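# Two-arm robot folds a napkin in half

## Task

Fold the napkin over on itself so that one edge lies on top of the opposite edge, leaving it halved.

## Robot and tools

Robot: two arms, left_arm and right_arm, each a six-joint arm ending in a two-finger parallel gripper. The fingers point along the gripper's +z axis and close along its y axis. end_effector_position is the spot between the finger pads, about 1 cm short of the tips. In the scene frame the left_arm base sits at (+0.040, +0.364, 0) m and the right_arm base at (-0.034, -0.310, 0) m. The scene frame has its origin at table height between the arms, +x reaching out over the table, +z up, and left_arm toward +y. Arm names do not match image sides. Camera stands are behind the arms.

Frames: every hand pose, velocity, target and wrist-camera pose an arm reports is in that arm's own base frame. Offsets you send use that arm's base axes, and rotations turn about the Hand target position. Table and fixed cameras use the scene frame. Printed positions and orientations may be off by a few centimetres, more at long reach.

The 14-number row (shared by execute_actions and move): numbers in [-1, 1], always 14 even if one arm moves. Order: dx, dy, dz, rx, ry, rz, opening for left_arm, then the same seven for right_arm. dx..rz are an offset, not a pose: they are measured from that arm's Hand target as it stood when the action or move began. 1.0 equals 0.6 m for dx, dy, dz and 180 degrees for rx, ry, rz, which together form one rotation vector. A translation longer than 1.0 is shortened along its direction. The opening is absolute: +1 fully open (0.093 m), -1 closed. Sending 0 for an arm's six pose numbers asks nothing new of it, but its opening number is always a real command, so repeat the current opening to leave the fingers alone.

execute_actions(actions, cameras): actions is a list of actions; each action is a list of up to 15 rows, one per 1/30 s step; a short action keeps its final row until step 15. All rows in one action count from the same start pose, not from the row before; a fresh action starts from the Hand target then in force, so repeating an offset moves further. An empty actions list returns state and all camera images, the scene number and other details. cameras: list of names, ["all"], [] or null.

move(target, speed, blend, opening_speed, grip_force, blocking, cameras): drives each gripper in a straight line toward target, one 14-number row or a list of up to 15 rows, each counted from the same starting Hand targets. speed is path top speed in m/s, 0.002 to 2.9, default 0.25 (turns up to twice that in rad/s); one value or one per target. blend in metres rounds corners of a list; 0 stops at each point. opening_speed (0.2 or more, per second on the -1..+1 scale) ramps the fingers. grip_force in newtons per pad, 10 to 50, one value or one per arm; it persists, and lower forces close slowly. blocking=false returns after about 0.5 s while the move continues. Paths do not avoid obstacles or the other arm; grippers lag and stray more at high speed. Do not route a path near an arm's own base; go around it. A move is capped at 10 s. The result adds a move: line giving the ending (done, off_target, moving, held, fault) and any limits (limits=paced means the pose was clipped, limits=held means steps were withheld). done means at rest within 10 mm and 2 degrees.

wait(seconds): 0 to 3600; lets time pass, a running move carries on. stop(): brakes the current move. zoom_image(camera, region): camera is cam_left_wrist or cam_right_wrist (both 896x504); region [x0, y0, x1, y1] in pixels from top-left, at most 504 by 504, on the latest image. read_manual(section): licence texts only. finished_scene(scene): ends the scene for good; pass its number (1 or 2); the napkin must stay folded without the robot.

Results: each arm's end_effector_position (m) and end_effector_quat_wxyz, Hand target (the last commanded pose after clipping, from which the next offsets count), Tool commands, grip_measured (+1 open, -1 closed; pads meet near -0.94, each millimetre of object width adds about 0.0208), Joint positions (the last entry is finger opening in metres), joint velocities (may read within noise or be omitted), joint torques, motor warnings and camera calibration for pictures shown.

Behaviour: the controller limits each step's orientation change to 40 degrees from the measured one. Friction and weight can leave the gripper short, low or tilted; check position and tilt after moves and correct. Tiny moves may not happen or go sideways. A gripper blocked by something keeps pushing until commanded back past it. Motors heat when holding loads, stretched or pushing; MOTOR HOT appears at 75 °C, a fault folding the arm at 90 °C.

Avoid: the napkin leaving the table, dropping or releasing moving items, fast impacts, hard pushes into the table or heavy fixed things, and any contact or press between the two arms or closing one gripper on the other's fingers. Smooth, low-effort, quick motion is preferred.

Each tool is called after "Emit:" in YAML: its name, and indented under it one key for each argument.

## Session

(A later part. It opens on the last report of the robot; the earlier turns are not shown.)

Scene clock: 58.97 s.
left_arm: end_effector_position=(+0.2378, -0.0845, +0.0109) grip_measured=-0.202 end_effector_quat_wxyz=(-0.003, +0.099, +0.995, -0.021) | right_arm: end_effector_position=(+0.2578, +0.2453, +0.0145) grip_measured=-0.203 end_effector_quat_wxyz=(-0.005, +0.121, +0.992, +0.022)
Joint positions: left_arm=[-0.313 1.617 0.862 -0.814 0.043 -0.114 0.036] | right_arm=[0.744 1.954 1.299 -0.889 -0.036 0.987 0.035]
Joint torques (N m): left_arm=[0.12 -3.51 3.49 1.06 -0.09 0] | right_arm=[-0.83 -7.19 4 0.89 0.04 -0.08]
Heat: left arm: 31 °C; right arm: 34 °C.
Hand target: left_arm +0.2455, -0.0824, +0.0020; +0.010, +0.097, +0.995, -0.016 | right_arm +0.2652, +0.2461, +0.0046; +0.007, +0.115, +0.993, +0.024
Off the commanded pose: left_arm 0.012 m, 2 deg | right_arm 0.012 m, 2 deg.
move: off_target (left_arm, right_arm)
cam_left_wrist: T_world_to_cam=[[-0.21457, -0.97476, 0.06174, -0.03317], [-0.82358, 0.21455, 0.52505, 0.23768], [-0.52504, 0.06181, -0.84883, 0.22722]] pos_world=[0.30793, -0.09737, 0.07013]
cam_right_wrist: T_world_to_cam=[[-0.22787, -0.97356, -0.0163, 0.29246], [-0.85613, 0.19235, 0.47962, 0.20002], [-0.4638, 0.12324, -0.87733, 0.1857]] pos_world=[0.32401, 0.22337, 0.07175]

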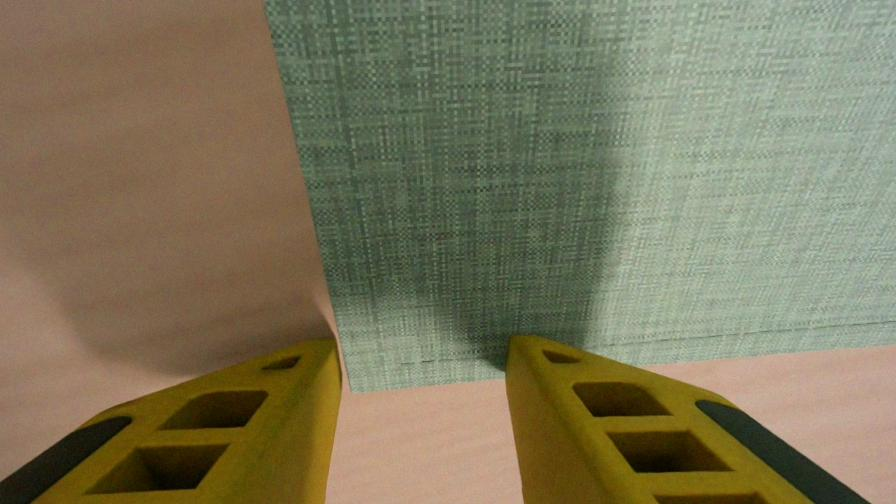

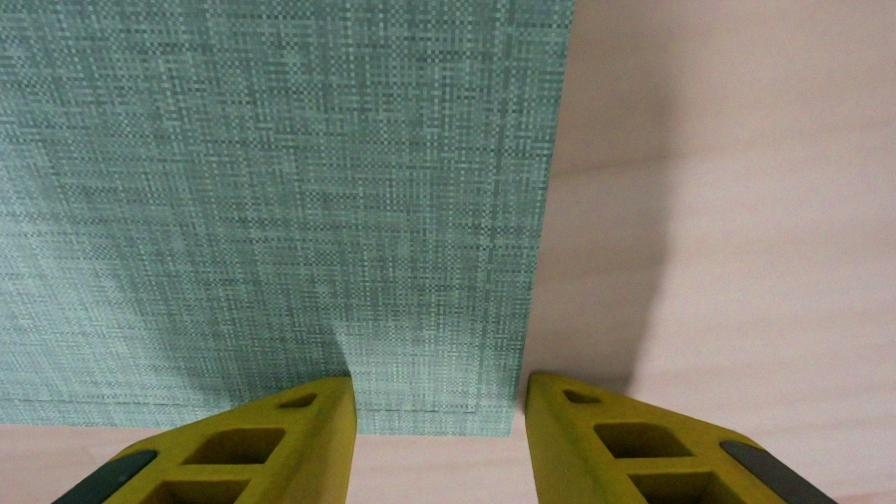

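Emit:
move:
  target: [-0.0031, -0.016, 0, 0, 0, 0, -0.6, 0.0037, 0.0159, 0, 0, 0, 0, -0.6]
  speed: 0.0125
  opening_speed: 0.5
  cameras: ["all"]

Scene clock: 60.87 s.
left_arm: end_effector_position=(+0.2388, -0.0814, +0.0101) grip_measured=-0.598 end_effector_quat_wxyz=(+0.002, +0.095, +0.995, -0.002) | right_arm: end_effector_position=(+0.2603, +0.2465, +0.0145) grip_measured=-0.597 end_effector_quat_wxyz=(-0.004, +0.122, +0.992, +0.022)
Joint positions: left_arm=[-0.327 1.617 0.859 -0.809 0.003 -0.137 0.016] | right_arm=[0.742 1.961 1.309 -0.891 -0.034 0.987 0.017]
Joint torques (N m): left_arm=[-1.2 -3.19 4.05 1.02 0.24 -0.07] | right_arm=[0.36 -5.65 6.58 0.77 0.03 0.09]
Heat: left arm: 31 °C; right arm: 34 °C.
Hand target: left_arm +0.2437, -0.0920, +0.0020; +0.010, +0.097, +0.995, -0.016 | right_arm +0.2675, +0.2556, +0.0046; +0.007, +0.115, +0.993, +0.024
Off the commanded pose: left_arm 0.014 m, 2 deg | right_arm 0.015 m, 2 deg.
move: off_target (left_arm, right_arm)
cam_left_wrist: T_world_to_cam=[[-0.20603, -0.97829, 0.02229, -0.03182], [-0.83254, 0.18722, 0.52138, 0.23817], [-0.51423, 0.08886, -0.85303, 0.22649]] pos_world=[0.3082, -0.09585, 0.06974]
cam_right_wrist: T_world_to_cam=[[-0.22934, -0.9732, -0.01666, 0.29449], [-0.85686, 0.19375, 0.47776, 0.20178], [-0.46173, 0.12384, -0.87833, 0.18598]] pos_world=[0.32631, 0.22447, 0.07185]

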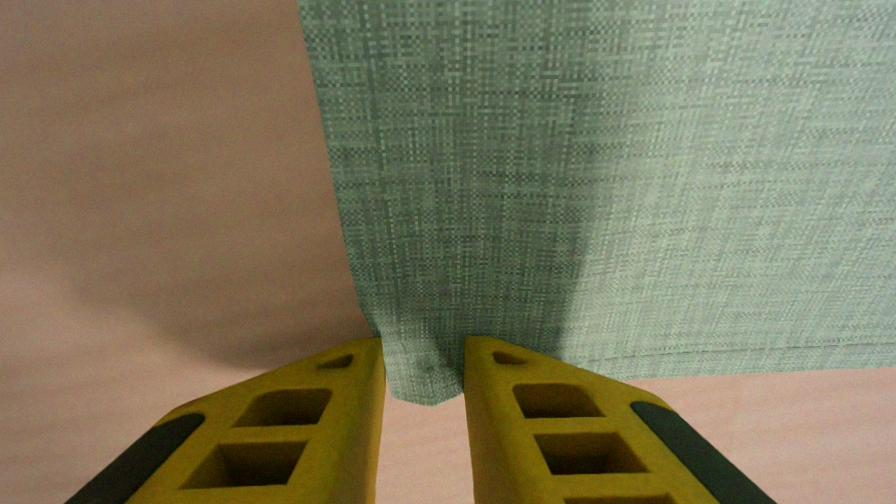

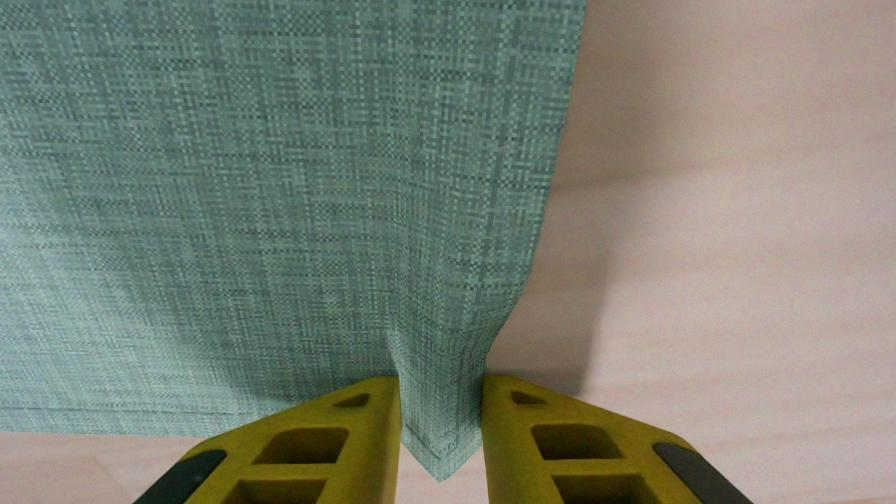

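Emit:
move:
  target: [-0.0026, -0.0131, 0, 0, 0, 0, -1, 0.003, 0.013, 0, 0, 0, 0, -1]
  speed: 0.01
  opening_speed: 0.5
  cameras: ["all"]

Scene clock: 62.53 s.
left_arm: end_effector_position=(+0.2382, -0.0869, +0.0104) grip_measured=-0.990 end_effector_quat_wxyz=(+0.005, +0.095, +0.995, +0.003) | right_arm: end_effector_position=(+0.2621, +0.2547, +0.0146) grip_measured=-0.983 end_effector_quat_wxyz=(-0.003, +0.115, +0.993, +0.022)
Joint positions: left_arm=[-0.356 1.617 0.861 -0.806 -0.009 -0.166 0] | right_arm=[0.756 1.984 1.343 -0.9 -0.033 0.987 0]
Joint torques (N m): left_arm=[-1.39 -2.84 4.48 0.98 0.37 -0.08] | right_arm=[0.35 -5.87 6.67 0.77 0.03 0.21]
Heat: left arm: 31 °C; right arm: 34 °C.
Hand target: left_arm +0.2421, -0.0999, +0.0020; +0.010, +0.097, +0.995, -0.016 | right_arm +0.2693, +0.2634, +0.0046; +0.007, +0.115, +0.993, +0.024
Off the commanded pose: left_arm 0.016 m, 2 deg | right_arm 0.015 m, 1 deg.
move: off_target (left_arm, right_arm)
cam_left_wrist: T_world_to_cam=[[-0.20605, -0.97848, 0.011, -0.03717], [-0.83691, 0.18204, 0.51618, 0.23921], [-0.50707, 0.09715, -0.85641, 0.22608]] pos_world=[0.30718, -0.10188, 0.07056]
cam_right_wrist: T_world_to_cam=[[-0.21588, -0.97627, -0.01704, 0.30012], [-0.8605, 0.18197, 0.47584, 0.2057], [-0.46145, 0.11739, -0.87937, 0.18754]] pos_world=[0.32834, 0.23355, 0.07215]

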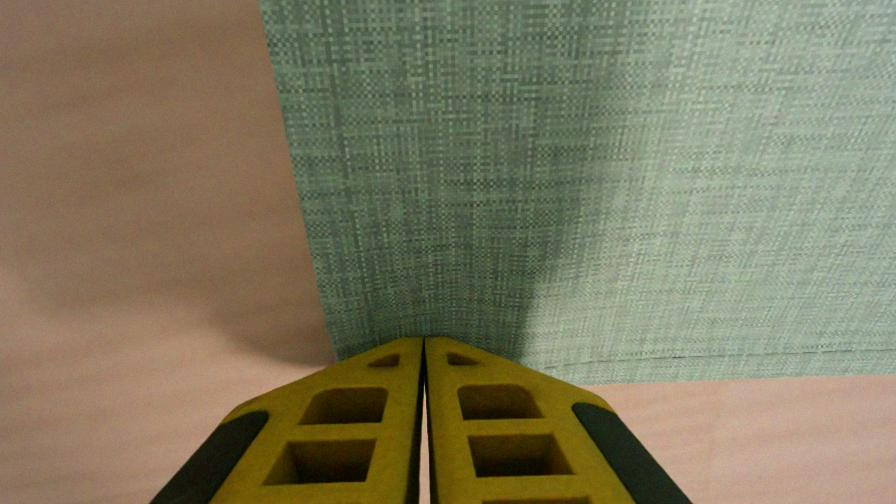

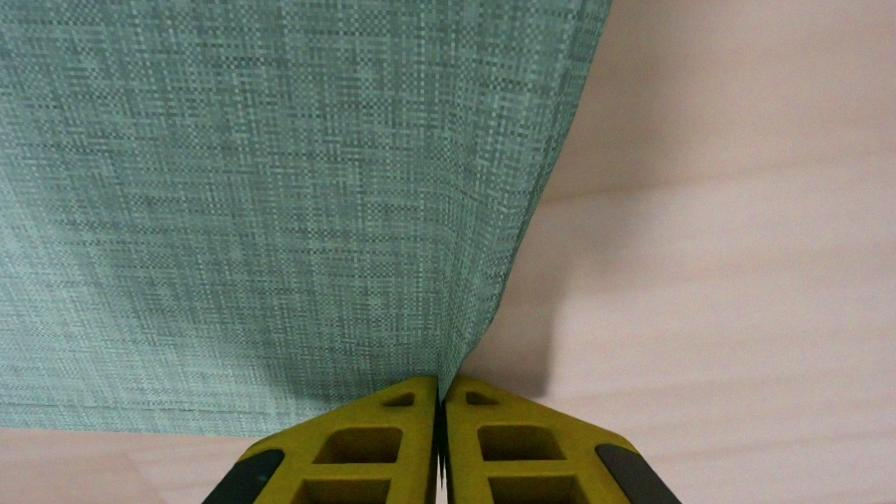

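Emit:
move:
  target:
    - [0, 0, 0.05, 0, 0, 0, -1, 0, 0, 0.0133, 0, 0, 0, -1]
    - [0.0075, 0.0308, 0.0717, -0.0098, 0.0019, 0, -0.2, 0, 0, 0.0133, 0, 0, 0, -1]
    - [0.0075, 0.0308, 0.0233, -0.0098, 0.0019, 0, -0.2, 0, 0, 0.0133, 0, 0, 0, -1]
  speed: 0.12
  cameras: ["all"]

Scene clock: 68.20 s.
left_arm: end_effector_position=(+0.2413, -0.0788, +0.0186) grip_measured=-0.202 end_effector_quat_wxyz=(+0.002, +0.093, +0.995, -0.021) | right_arm: end_effector_position=(+0.2618, +0.2544, +0.0148) grip_measured=-0.983 end_effector_quat_wxyz=(-0.006, +0.115, +0.993, +0.019)
Joint positions: left_arm=[-0.288 1.598 0.878 -0.839 0.041 -0.101 0.036] | right_arm=[0.756 1.989 1.351 -0.911 -0.033 0.987 0]
Joint torques (N m): left_arm=[0.34 -4.23 4.94 0.7 0.21 0.13] | right_arm=[0.35 -7.25 7.56 0.55 0.03 0.22]
Heat: left arm: 31 °C; right arm: 34 °C.
Hand target: left_arm +0.2466, -0.0814, +0.0160; +0.008, +0.096, +0.995, -0.031 | right_arm +0.2693, +0.2634, +0.0125; +0.007, +0.115, +0.993, +0.024
Off the commanded pose: left_arm 0.006 m, 1 deg | right_arm 0.012 m, 2 deg.
move: off_target (right_arm); target 2's new opening was sent with left_arm's hand 0.021 m and 4 deg from that target
cam_left_wrist: T_world_to_cam=[[-0.20316, -0.97724, 0.06104, -0.03029], [-0.83123, 0.20508, 0.51672, 0.23645], [-0.51748, 0.05424, -0.85397, 0.23291]] pos_world=[0.31092, -0.09072, 0.07857]
cam_right_wrist: T_world_to_cam=[[-0.21592, -0.97635, -0.01074, 0.29969], [-0.85786, 0.18444, 0.47965, 0.20402], [-0.46632, 0.11278, -0.8774, 0.19]] pos_world=[0.32833, 0.23355, 0.07207]

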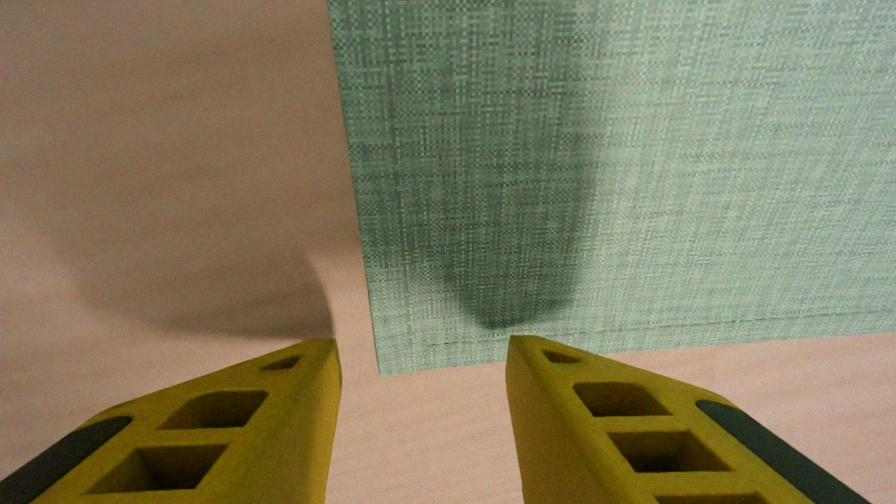

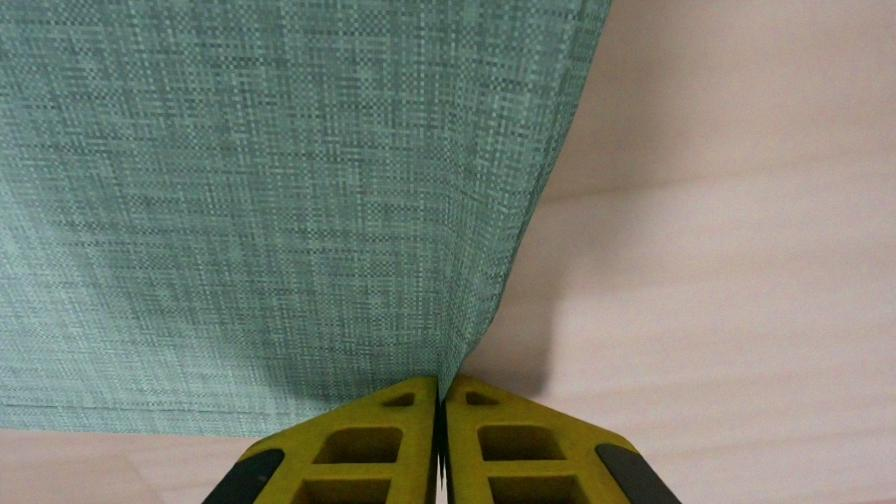

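Emit:
move:
  target: [-0.0048, -0.0025, -0.02, -0.0087, 0.0017, 0, -0.2, 0, 0, 0, 0, 0, 0, -1]
  speed: 0.04
  cameras: ["cam_left_wrist"]

Scene clock: 69.67 s.
left_arm: end_effector_position=(+0.2380, -0.0792, +0.0112) grip_measured=-0.202 end_effector_quat_wxyz=(-0.004, +0.091, +0.995, -0.031) | right_arm: end_effector_position=(+0.2618, +0.2544, +0.0148) grip_measured=-0.983 end_effector_quat_wxyz=(-0.006, +0.115, +0.993, +0.019)
Joint positions: left_arm=[-0.279 1.609 0.855 -0.813 0.063 -0.097 0.036] | right_arm=[0.756 1.989 1.351 -0.911 -0.033 0.987 0]
Joint torques (N m): left_arm=[0.61 -4 3.44 1.03 0.3 0.17] | right_arm=[0.36 -7.24 7.57 0.55 0.03 0.22]
Heat: left arm: 31 °C; right arm: 34 °C.
Hand target: left_arm +0.2437, -0.0829, +0.0040; +0.007, +0.096, +0.994, -0.045 | right_arm +0.2693, +0.2634, +0.0125; +0.007, +0.115, +0.993, +0.024
Off the commanded pose: left_arm 0.010 m, 2 deg | right_arm 0.012 m, 2 deg.
move: done
cam_left_wrist: T_world_to_cam=[[-0.19785, -0.97682, 0.08177, -0.0324], [-0.82538, 0.21101, 0.52367, 0.23665], [-0.52878, 0.03612, -0.84799, 0.22608]] pos_world=[0.30846, -0.08975, 0.07044]

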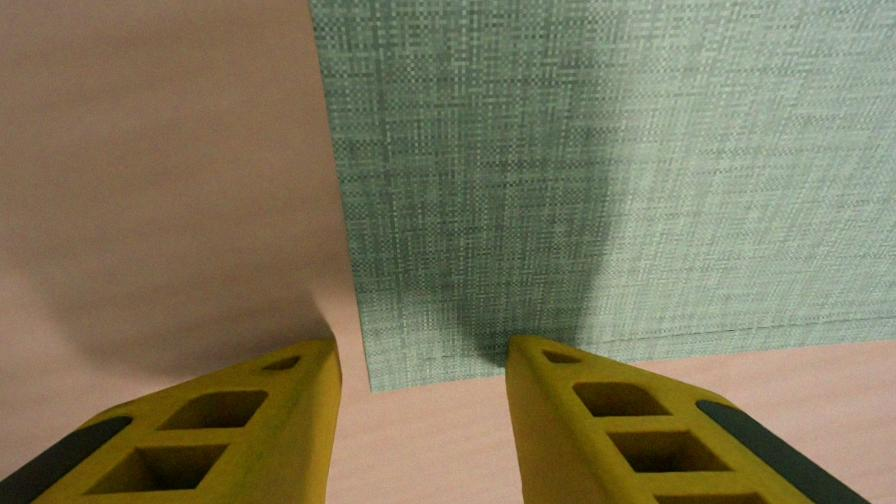

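Emit:
move:
  target: [-0.0052, -0.0262, 0, 0, 0, 0, -0.6, 0, 0, 0, 0, 0, 0, -1]
  speed: 0.02
  opening_speed: 0.5
  cameras: ["cam_left_wrist"]

Scene clock: 72.00 s.
left_arm: end_effector_position=(+0.2391, -0.0877, +0.0108) grip_measured=-0.598 end_effector_quat_wxyz=(+0.005, +0.096, +0.995, -0.026) | right_arm: end_effector_position=(+0.2618, +0.2544, +0.0148) grip_measured=-0.983 end_effector_quat_wxyz=(-0.006, +0.115, +0.993, +0.019)
Joint positions: left_arm=[-0.319 1.609 0.853 -0.794 0.049 -0.127 0.016] | right_arm=[0.756 1.989 1.351 -0.911 -0.033 0.987 0]
Joint torques (N m): left_arm=[-1.01 -3.6 4.04 0.9 0.42 -0.08] | right_arm=[0.34 -7.24 7.57 0.55 0.03 0.22]
Heat: left arm: 31 °C; right arm: 34 °C.
Hand target: left_arm +0.2406, -0.0986, +0.0040; +0.007, +0.096, +0.994, -0.045 | right_arm +0.2693, +0.2634, +0.0125; +0.007, +0.115, +0.993, +0.024
Off the commanded pose: left_arm 0.013 m, 2 deg | right_arm 0.012 m, 2 deg.
move: off_target (left_arm)
cam_left_wrist: T_world_to_cam=[[-0.20818, -0.97559, 0.06985, -0.03765], [-0.83293, 0.21427, 0.51021, 0.24182], [-0.51273, 0.04803, -0.85721, 0.22392]] pos_world=[0.30839, -0.09931, 0.0712]

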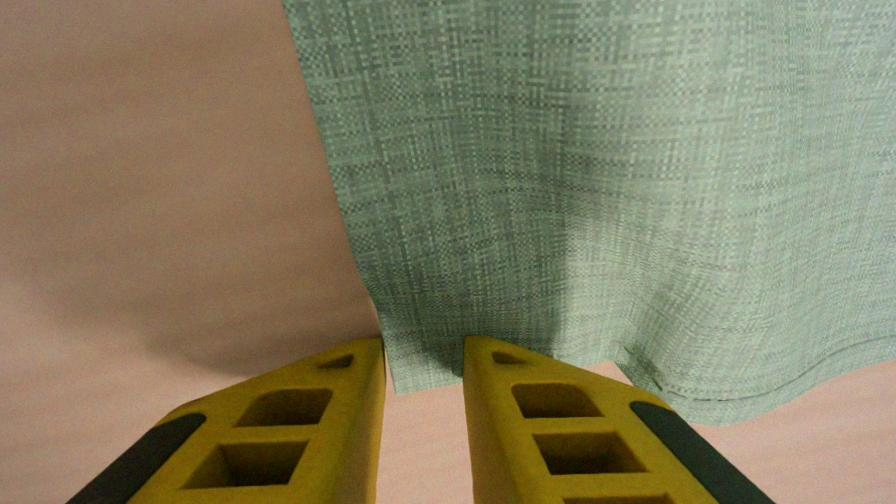

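Emit:
move:
  target:
    - [0, 0, 0.0583, 0, 0, 0, -0.6, 0, 0, 0, 0, 0, 0, -1]
    - [0.0057, 0.0177, 0.0683, 0.006, -0.0012, 0, -0.2, 0, 0, 0, 0, 0, 0, -1]
    - [0.0057, 0.0177, 0.0233, 0.006, -0.0012, 0, -0.2, 0, 0, 0, 0, 0, 0, -1]
  speed: 0.12
  cameras: ["all"]

Scene clock: 77.20 s.
left_arm: end_effector_position=(+0.2378, -0.0868, +0.0195) grip_measured=-0.202 end_effector_quat_wxyz=(-0.003, +0.090, +0.995, -0.034) | right_arm: end_effector_position=(+0.2618, +0.2544, +0.0148) grip_measured=-0.983 end_effector_quat_wxyz=(-0.006, +0.115, +0.993, +0.019)
Joint positions: left_arm=[-0.305 1.597 0.879 -0.845 0.067 -0.126 0.036] | right_arm=[0.756 1.989 1.351 -0.911 -0.033 0.987 0]
Joint torques (N m): left_arm=[0.47 -4.71 4.92 0.7 0.02 0.15] | right_arm=[0.34 -7.24 7.58 0.55 0.04 0.22]
Heat: left arm: 31 °C; right arm: 35 °C.
Hand target: left_arm +0.2440, -0.0880, +0.0179; +0.008, +0.096, +0.995, -0.035 | right_arm +0.2693, +0.2634, +0.0125; +0.007, +0.115, +0.993, +0.024
Off the commanded pose: left_arm 0.007 m, 1 deg | right_arm 0.012 m, 2 deg.
move: done; target 2's new opening was sent with left_arm's hand 0.021 m and 4 deg from that target
cam_left_wrist: T_world_to_cam=[[-0.19511, -0.97693, 0.0868, -0.04128], [-0.8266, 0.21143, 0.52156, 0.23416], [-0.52788, 0.03001, -0.84879, 0.23255]] pos_world=[0.30826, -0.09682, 0.07885]
cam_right_wrist: T_world_to_cam=[[-0.21592, -0.97635, -0.01074, 0.29969], [-0.85786, 0.18444, 0.47965, 0.20402], [-0.46632, 0.11278, -0.8774, 0.19]] pos_world=[0.32833, 0.23355, 0.07207]

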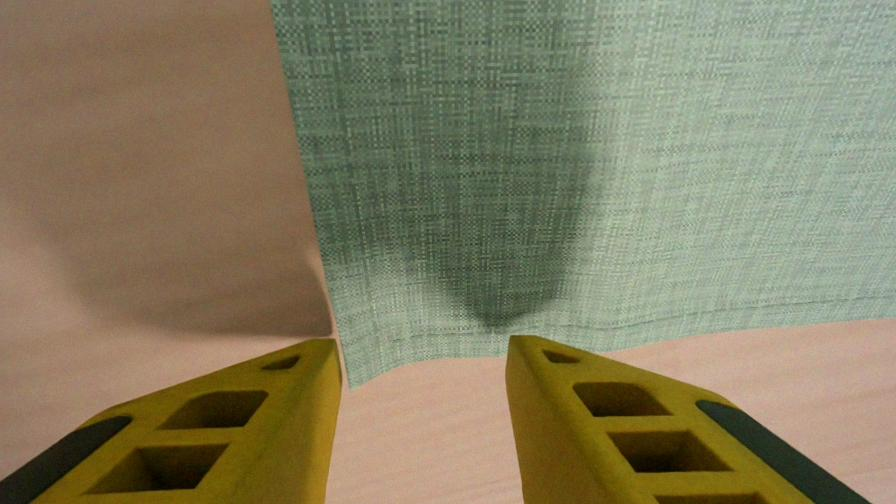

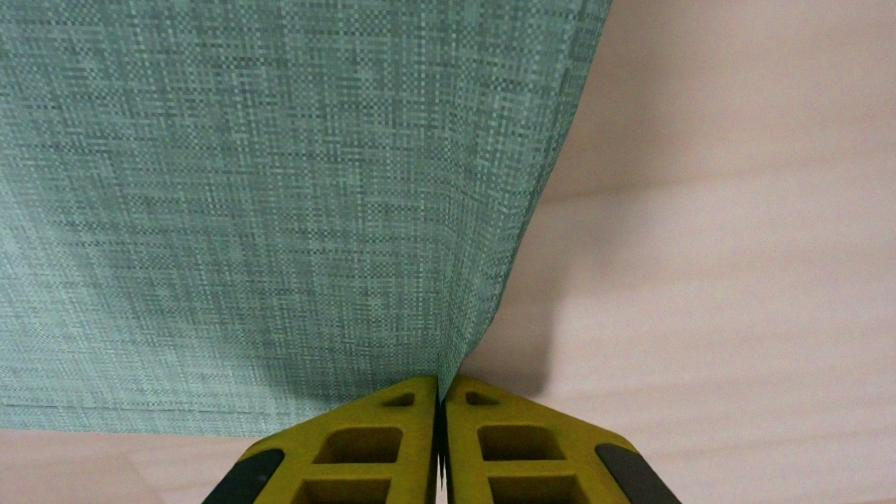

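Emit:
move:
  target: [0.0017, 0.0082, -0.0265, 0.0071, -0.0014, 0, -0.2, 0, 0, 0, 0, 0, 0, -1]
  speed: 0.04
  cameras: ["cam_left_wrist"]

Scene clock: 78.80 s.
left_arm: end_effector_position=(+0.2367, -0.0855, +0.0111) grip_measured=-0.202 end_effector_quat_wxyz=(-0.005, +0.093, +0.995, -0.027) | right_arm: end_effector_position=(+0.2618, +0.2544, +0.0148) grip_measured=-0.983 end_effector_quat_wxyz=(-0.006, +0.115, +0.993, +0.019)
Joint positions: left_arm=[-0.31 1.613 0.859 -0.814 0.055 -0.123 0.036] | right_arm=[0.756 1.989 1.351 -0.911 -0.033 0.987 0]
Joint torques (N m): left_arm=[0.68 -3.43 3.55 1.08 -0.09 0.17] | right_arm=[0.35 -7.23 7.57 0.55 0.03 0.21]
Heat: left arm: 31 °C; right arm: 35 °C.
Hand target: left_arm +0.2451, -0.0831, +0.0020; +0.009, +0.097, +0.995, -0.024 | right_arm +0.2693, +0.2634, +0.0125; +0.007, +0.115, +0.993, +0.024
Off the commanded pose: left_arm 0.013 m, 2 deg | right_arm 0.012 m, 2 deg.
move: off_target (left_arm)
cam_left_wrist: T_world_to_cam=[[-0.20234, -0.97652, 0.07392, -0.03755], [-0.82399, 0.21055, 0.52603, 0.23659], [-0.52924, 0.04552, -0.84725, 0.22638]] pos_world=[0.30716, -0.09679, 0.07013]

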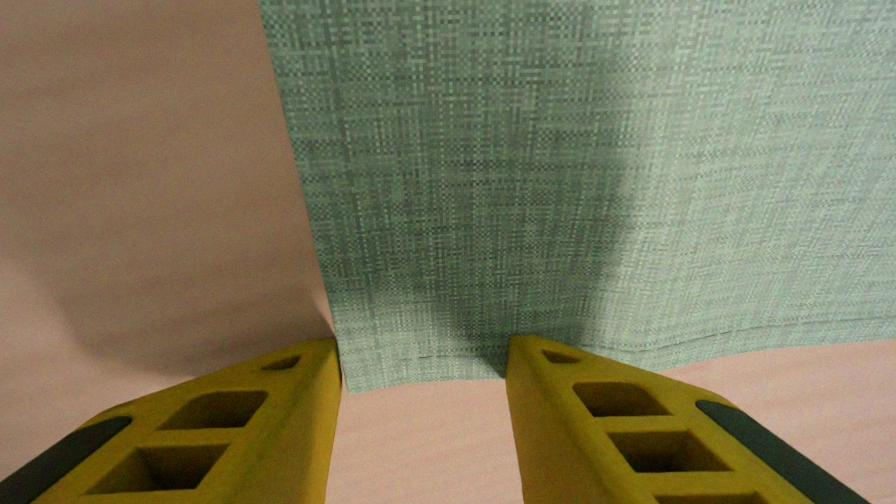

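Emit:
move:
  target:
    - [0.0015, 0.0073, 0.0467, 0, 0, 0, -0.2, 0, 0, 0, 0, 0, 0, -1]
    - [0.0015, 0.0073, 0, 0, 0, 0, -0.2, 0, 0, 0, 0, 0, 0, -1]
  speed: 0.08
  cameras: ["cam_left_wrist"]

Scene clock: 80.93 s.
left_arm: end_effector_position=(+0.2379, -0.0782, +0.0110) grip_measured=-0.202 end_effector_quat_wxyz=(-0.006, +0.092, +0.996, -0.022) | right_arm: end_effector_position=(+0.2618, +0.2544, +0.0148) grip_measured=-0.983 end_effector_quat_wxyz=(-0.006, +0.115, +0.993, +0.019)
Joint positions: left_arm=[-0.287 1.613 0.859 -0.819 0.046 -0.103 0.036] | right_arm=[0.756 1.989 1.351 -0.911 -0.033 0.987 0]
Joint torques (N m): left_arm=[0.5 -3.6 3.41 1.12 0 0.15] | right_arm=[0.34 -7.24 7.57 0.55 0.04 0.21]
Heat: left arm: 31 °C; right arm: 35 °C.
Hand target: left_arm +0.2460, -0.0787, +0.0020; +0.009, +0.097, +0.995, -0.024 | right_arm +0.2693, +0.2634, +0.0125; +0.007, +0.115, +0.993, +0.024
Off the commanded pose: left_arm 0.012 m, 2 deg | right_arm 0.012 m, 2 deg.
move: off_target (left_arm)
cam_left_wrist: T_world_to_cam=[[-0.19929, -0.97781, 0.06451, -0.03095], [-0.82422, 0.20286, 0.52868, 0.23552], [-0.53004, 0.05219, -0.84636, 0.22736]] pos_world=[0.30846, -0.08991, 0.06991]

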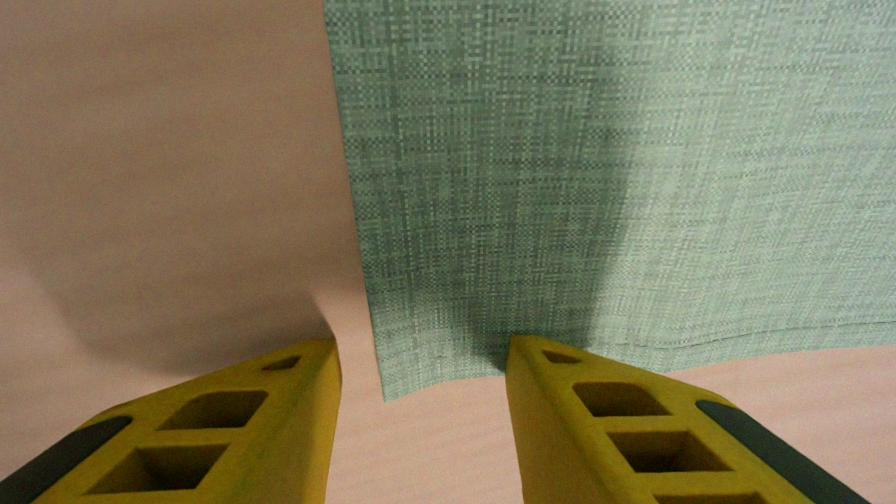

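Emit:
move:
  target: [-0.0058, -0.0295, 0, 0, 0, 0, -0.6, 0, 0, 0, 0, 0, 0, -1]
  speed: 0.0225
  opening_speed: 0.5
  cameras: ["cam_left_wrist"]

Scene clock: 82.73 s.
left_arm: end_effector_position=(+0.2387, -0.0815, +0.0101) grip_measured=-0.599 end_effector_quat_wxyz=(+0.002, +0.093, +0.996, -0.001) | right_arm: end_effector_position=(+0.2618, +0.2544, +0.0148) grip_measured=-0.983 end_effector_quat_wxyz=(-0.006, +0.115, +0.993, +0.019)
Joint positions: left_arm=[-0.328 1.615 0.858 -0.808 0.001 -0.141 0.016] | right_arm=[0.756 1.989 1.351 -0.911 -0.033 0.987 0]
Joint torques (N m): left_arm=[-1.62 -3.14 4.16 1.02 0.47 -0.08] | right_arm=[0.35 -7.24 7.57 0.55 0.03 0.22]
Heat: left arm: 31 °C; right arm: 36 °C.
Hand target: left_arm +0.2425, -0.0964, +0.0020; +0.009, +0.097, +0.995, -0.024 | right_arm +0.2693, +0.2634, +0.0125; +0.007, +0.115, +0.993, +0.024
Off the commanded pose: left_arm 0.017 m, 3 deg | right_arm 0.012 m, 2 deg.
move: off_target (left_arm)
cam_left_wrist: T_world_to_cam=[[-0.20306, -0.97894, 0.02106, -0.03275], [-0.83405, 0.1842, 0.52002, 0.23817], [-0.51295, 0.08803, -0.85389, 0.22615]] pos_world=[0.308, -0.09584, 0.06994]

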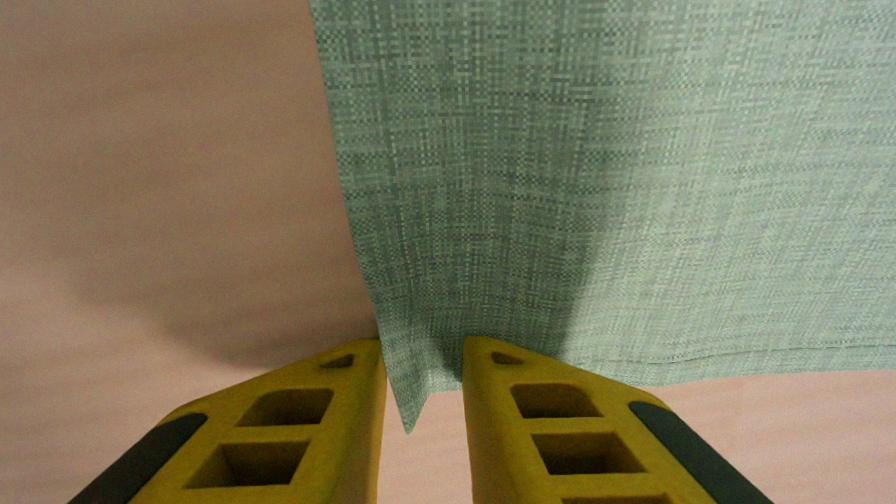

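Emit:
move:
  target: [0, 0, 0, -0.0082, 0.0016, 0, -1, 0, 0, 0, 0, 0, 0, -1]
  speed: 0.02
  opening_speed: 0.5
  cameras: ["cam_left_wrist"]

Scene clock: 84.50 s.
left_arm: end_effector_position=(+0.2382, -0.0852, +0.0102) grip_measured=-0.989 end_effector_quat_wxyz=(+0.001, +0.090, +0.996, -0.012) | right_arm: end_effector_position=(+0.2618, +0.2544, +0.0148) grip_measured=-0.983 end_effector_quat_wxyz=(-0.006, +0.115, +0.993, +0.019)
Joint positions: left_arm=[-0.328 1.615 0.858 -0.805 0.023 -0.149 0] | right_arm=[0.756 1.989 1.351 -0.911 -0.033 0.987 0]
Joint torques (N m): left_arm=[-0.03 -3.36 3.84 1.05 0.52 0.08] | right_arm=[0.34 -7.24 7.56 0.55 0.03 0.21]
Heat: left arm: 31 °C; right arm: 36 °C.
Hand target: left_arm +0.2425, -0.0964, +0.0020; +0.008, +0.096, +0.995, -0.037 | right_arm +0.2693, +0.2634, +0.0125; +0.007, +0.115, +0.993, +0.024
Off the commanded pose: left_arm 0.014 m, 3 deg | right_arm 0.012 m, 2 deg.
move: off_target (left_arm)
cam_left_wrist: T_world_to_cam=[[-0.19557, -0.97976, 0.04274, -0.03854], [-0.83332, 0.189, 0.51947, 0.23873], [-0.51704, 0.06598, -0.85342, 0.22535]] pos_world=[0.30792, -0.09775, 0.06995]

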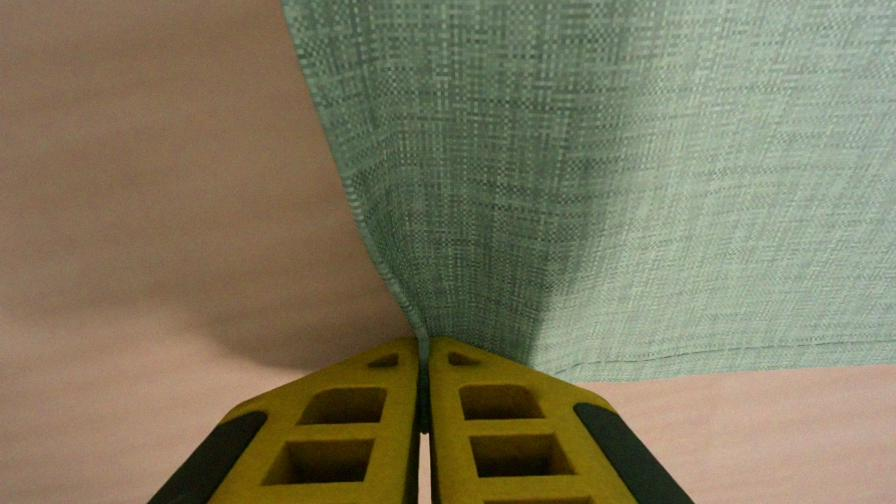

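Emit:
move:
  target: [0.0338, 0.0073, 0.105, 0.0224, -0.0044, 0, -1, 0.0283, -0.0142, 0.0938, -0.0152, 0.0035, 0, -1]
  speed: 0.08
  cameras: ["all"]

Scene clock: 90.30 s.
left_arm: end_effector_position=(+0.2539, -0.0915, +0.0557) grip_measured=-0.989 end_effector_quat_wxyz=(-0.004, +0.094, +0.996, -0.006) | right_arm: end_effector_position=(+0.2802, +0.2567, +0.0636) grip_measured=-0.983 end_effector_quat_wxyz=(-0.004, +0.121, +0.993, +0.005)
Joint positions: left_arm=[-0.337 1.615 1.056 -1.017 0.014 -0.149 0] | right_arm=[0.736 2.007 1.581 -1.143 -0.013 0.979 0]
Joint torques (N m): left_arm=[-0.44 -6.27 8.2 0.2 -0.11 0.05] | right_arm=[-0.81 -9.25 8.42 0.05 0.1 -0.09]
Heat: left arm: 32 °C; right arm: 36 °C.
Hand target: left_arm +0.2628, -0.0920, +0.0650; +0.011, +0.097, +0.995, -0.001 | right_arm +0.2862, +0.2549, +0.0688; +0.004, +0.115, +0.993, +0.000
Off the commanded pose: left_arm 0.013 m, 2 deg | right_arm 0.008 m, 1 deg.
move: off_target (left_arm)
cam_left_wrist: T_world_to_cam=[[-0.20416, -0.97842, 0.03187, -0.04064], [-0.82632, 0.1897, 0.53029, 0.22699], [-0.52489, 0.08193, -0.84722, 0.27581]] pos_world=[0.32404, -0.10542, 0.1146]
cam_right_wrist: T_world_to_cam=[[-0.22813, -0.97349, 0.01689, 0.30737], [-0.85496, 0.20859, 0.4749, 0.18922], [-0.46583, 0.0939, -0.87988, 0.24603]] pos_world=[0.34651, 0.23665, 0.12143]

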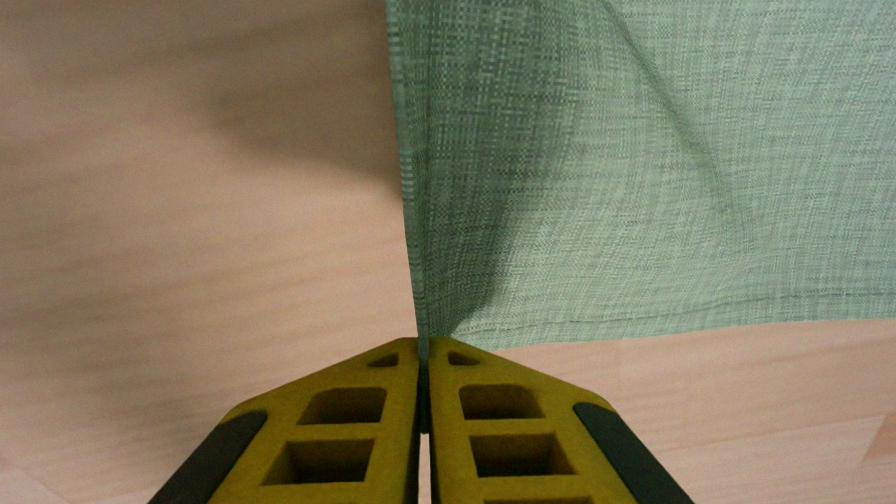

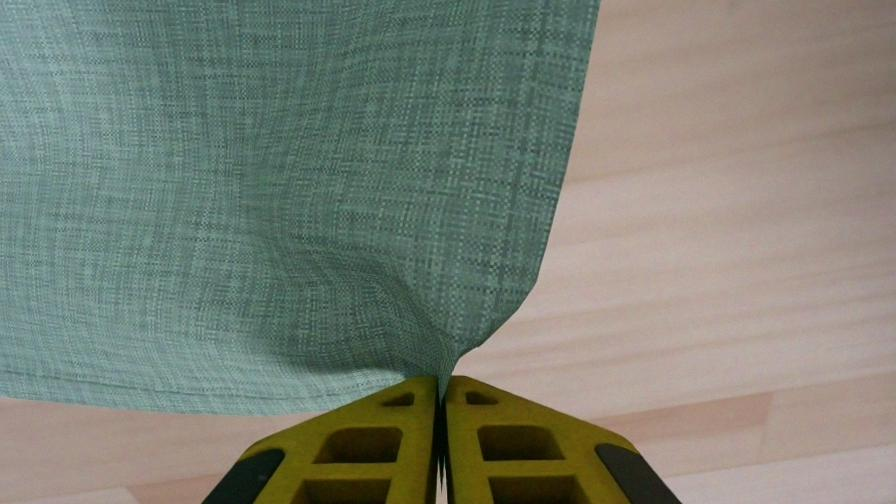

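Emit:
move:
  target:
    - [0.1222, -0.0228, 0.1567, -0.0093, -0.0491, 0, -1, 0.1213, -0.0272, 0.157, -0.011, -0.0488, 0, -1]
    - [0.2768, -0.052, 0.1917, -0.0226, -0.1201, 0, -1, 0.275, -0.062, 0.1937, -0.0269, -0.1192, 0, -1]
    - [0.4317, -0.0812, 0.1567, -0.0411, -0.2184, 0, -1, 0.4287, -0.0967, 0.157, -0.049, -0.2168, 0, -1]
  speed: 0.15
  blend: [0.05, 0.05, 0]
  cameras: ["all"]

Scene clock: 96.93 s.
left_arm: end_effector_position=(+0.5086, -0.1462, +0.1556) grip_measured=-0.989 end_effector_quat_wxyz=(+0.328, +0.094, +0.939, -0.040) | right_arm: end_effector_position=(+0.5342, +0.1984, +0.1571) grip_measured=-0.983 end_effector_quat_wxyz=(+0.322, +0.108, +0.940, -0.036)
Joint positions: left_arm=[-0.295 1.985 1.704 -0.618 -0.046 -0.08 0] | right_arm=[0.472 2.328 2.28 -0.986 0.404 0.588 0]
Joint torques (N m): left_arm=[0.62 -9.32 6.65 2.37 -0.15 0.14] | right_arm=[-0.65 -13.15 6.38 1.79 0.31 -0.09]
Heat: left arm: 32 °C; right arm: 36 °C.
Hand target: left_arm +0.5218, -0.1407, +0.1591; +0.351, +0.091, +0.931, -0.032 | right_arm +0.5435, +0.1969, +0.1630; +0.344, +0.107, +0.932, -0.037
Off the commanded pose: left_arm 0.015 m, 3 deg | right_arm 0.011 m, 3 deg.
move: off_target (left_arm, right_arm)
cam_left_wrist: T_world_to_cam=[[-0.22673, -0.9738, 0.01775, -0.03092], [-0.96721, 0.22298, -0.12163, 0.57286], [0.11449, -0.04475, -0.99242, 0.1776]] pos_world=[0.52673, -0.14989, 0.24648]
cam_right_wrist: T_world_to_cam=[[-0.23124, -0.97256, 0.02555, 0.30708], [-0.95905, 0.22345, -0.17406, 0.5288], [0.16358, -0.06475, -0.9844, 0.16372]] pos_world=[0.55137, 0.1911, 0.24537]

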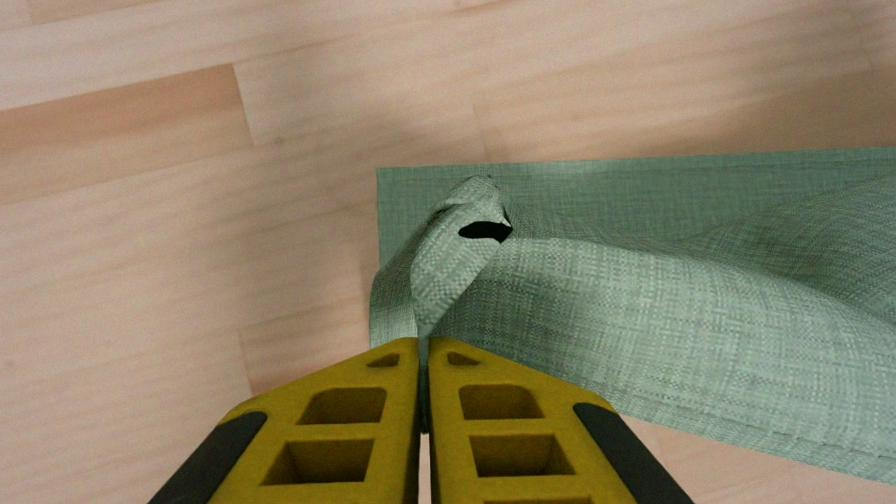

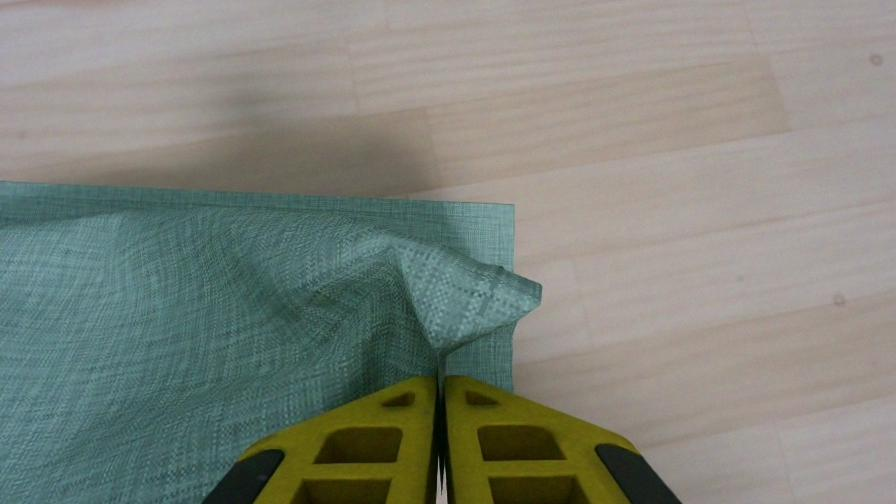

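Emit:
move:
  target:
    - [0.0653, 0.0053, -0.0593, 0, 0, 0, -1, 0.0393, -0.0352, -0.0523, 0, 0, 0, -1]
    - [0.112, -0.0035, -0.1493, 0, 0, 0, -1, 0.0857, -0.0457, -0.1423, 0, 0, 0, -1]
  speed: 0.1
  blend: [0.03, 0]
  cameras: ["all"]

Scene clock: 107.37 s.
left_arm: end_effector_position=(+0.5673, -0.1433, +0.0527) grip_measured=-0.989 end_effector_quat_wxyz=(+0.314, +0.091, +0.945, -0.028) | right_arm: end_effector_position=(+0.5820, +0.1695, +0.0671) grip_measured=-0.983 end_effector_quat_wxyz=(+0.322, +0.107, +0.939, -0.050)
Joint positions: left_arm=[-0.261 2.302 1.81 -0.44 -0.046 -0.054 0] | right_arm=[0.388 2.489 2.205 -0.733 0.385 0.505 0]
Joint torques (N m): left_arm=[0.68 -11.33 9.99 2.28 0.1 0.13] | right_arm=[-0.98 -14.19 8.29 1.82 0.01 -0.08]
Heat: left arm: 34 °C; right arm: 40 °C.
Hand target: left_arm +0.5890, -0.1428, +0.0695; +0.351, +0.091, +0.931, -0.032 | right_arm +0.5949, +0.1695, +0.0776; +0.344, +0.107, +0.932, -0.037
Off the commanded pose: left_arm 0.027 m, 5 deg | right_arm 0.017 m, 3 deg.
move: off_target (left_arm, right_arm); blend cut to 0.0268 m at target 1
cam_left_wrist: T_world_to_cam=[[-0.21372, -0.97689, -0.00011, -0.01995], [-0.97312, 0.2129, -0.08782, 0.61656], [0.08582, -0.01866, -0.99614, 0.08903]] pos_world=[0.58808, -0.1491, 0.14283]
cam_right_wrist: T_world_to_cam=[[-0.23945, -0.96949, 0.05258, 0.2948], [-0.95783, 0.22701, -0.17615, 0.56413], [0.15884, -0.09254, -0.98296, 0.0729]] pos_world=[0.59935, 0.16448, 0.15553]

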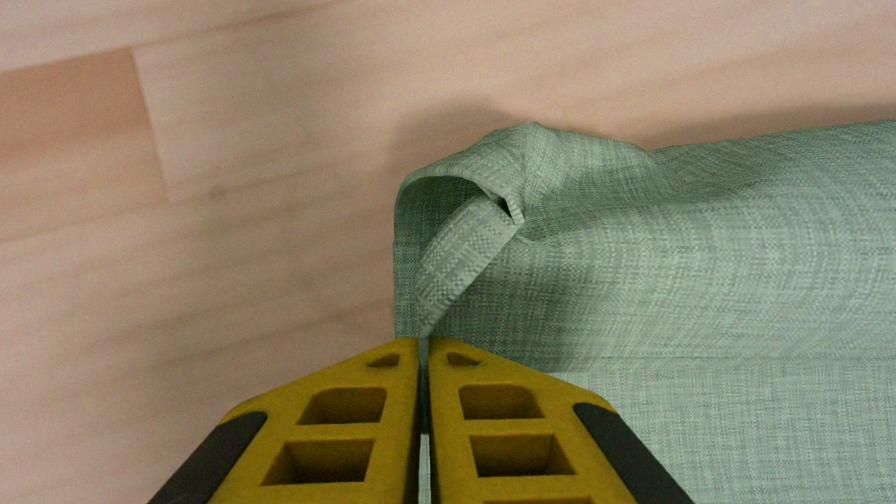

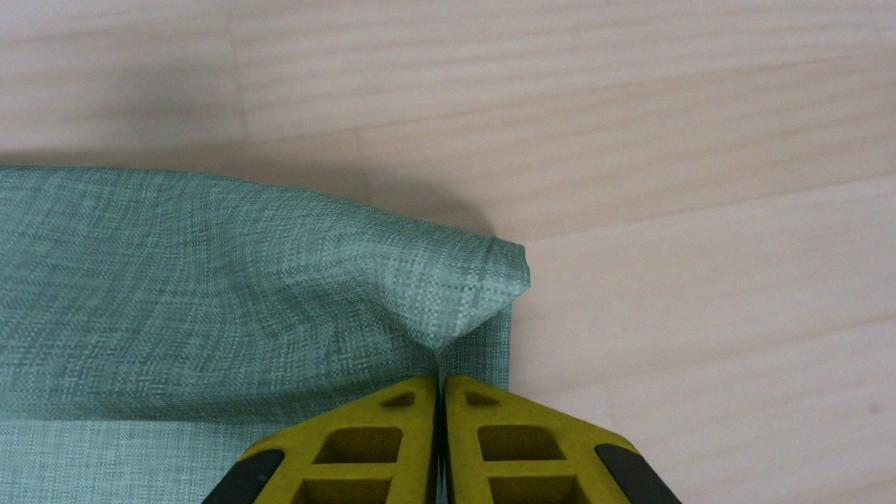

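Emit:
move:
  target: [0.0347, -0.0122, -0.0045, 0, 0, 0, -1, 0.0263, -0.0022, -0.0202, 0, 0, 0, -1]
  speed: 0.08
  cameras: ["all"]

Scene clock: 118.20 s.
left_arm: end_effector_position=(+0.6027, -0.1528, +0.0604) grip_measured=-0.989 end_effector_quat_wxyz=(+0.346, +0.089, +0.934, -0.033) | right_arm: end_effector_position=(+0.5998, +0.1681, +0.0546) grip_measured=-0.983 end_effector_quat_wxyz=(+0.327, +0.109, +0.938, -0.046)
Joint positions: left_arm=[-0.261 2.408 1.985 -0.44 -0.046 -0.054 0] | right_arm=[0.372 2.575 2.308 -0.731 0.375 0.493 0]
Joint torques (N m): left_arm=[0.31 -11.96 10.22 1.59 0.08 0.11] | right_arm=[-0.75 -14.2 9.98 1.58 0 -0.09]
Heat: left arm: 36 °C; right arm: 44 °C.
Hand target: left_arm +0.6098, -0.1501, +0.0668; +0.351, +0.091, +0.931, -0.032 | right_arm +0.6107, +0.1682, +0.0655; +0.344, +0.107, +0.932, -0.037
Off the commanded pose: left_arm 0.010 m, 1 deg | right_arm 0.015 m, 2 deg.
move: off_target (right_arm)
cam_left_wrist: T_world_to_cam=[[-0.21383, -0.97687, 0.00302, -0.02173], [-0.96496, 0.21074, -0.15631, 0.65253], [0.15206, -0.03634, -0.9877, 0.05036]] pos_world=[0.61736, -0.15691, 0.15181]
cam_right_wrist: T_world_to_cam=[[-0.24078, -0.96962, 0.04311, 0.29964], [-0.95544, 0.22897, -0.18632, 0.57818], [0.17078, -0.08605, -0.98154, 0.04921]] pos_world=[0.61616, 0.16239, 0.1431]

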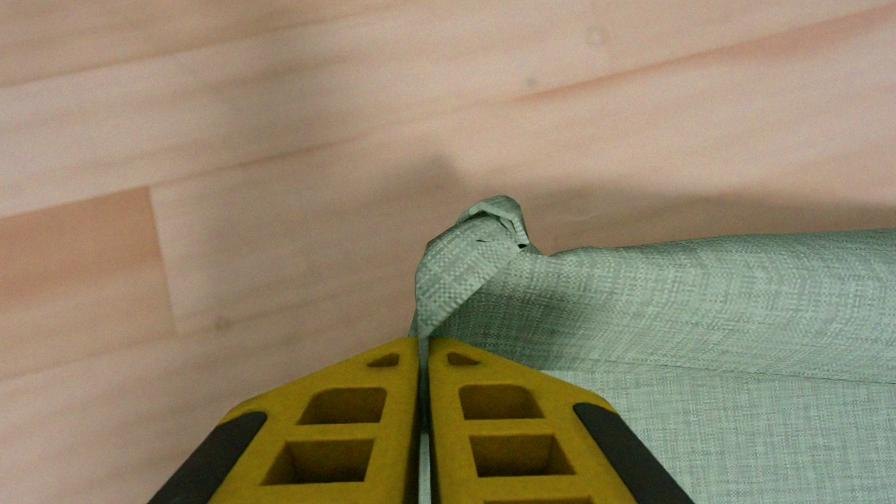

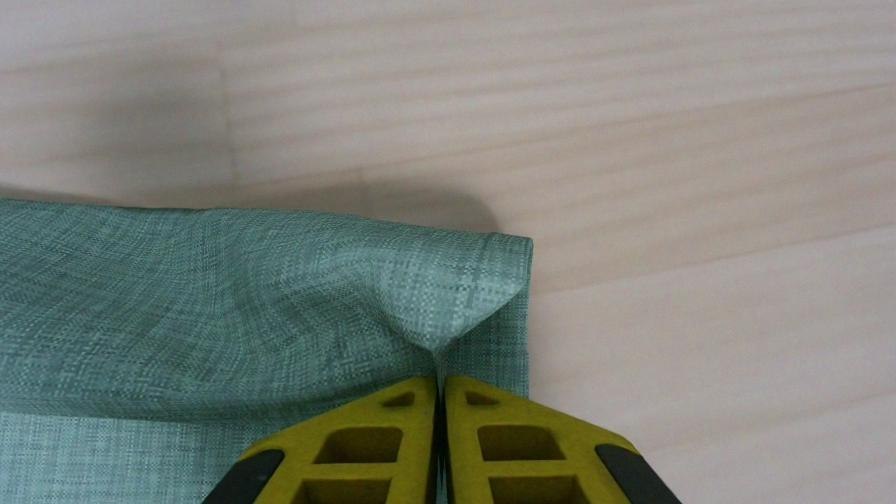

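Emit:
zoom_image:
  camera: "cam_left_wrist"
  region: [300, 160, 660, 400]

Emit:
zoom_image:
  camera: "cam_right_wrist"
  region: [280, 180, 600, 420]

Scaled by 1.400 from the camera's image (finer frame: 1280x720).

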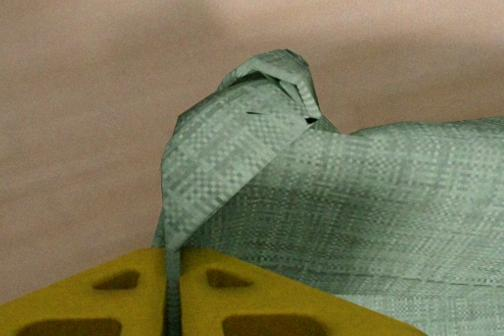

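Scaled by 1.575 from the camera's image (finer frame: 1280x720).

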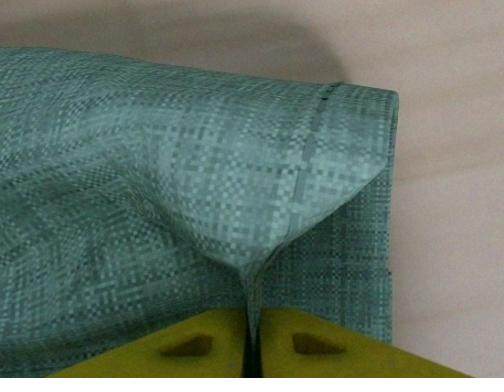

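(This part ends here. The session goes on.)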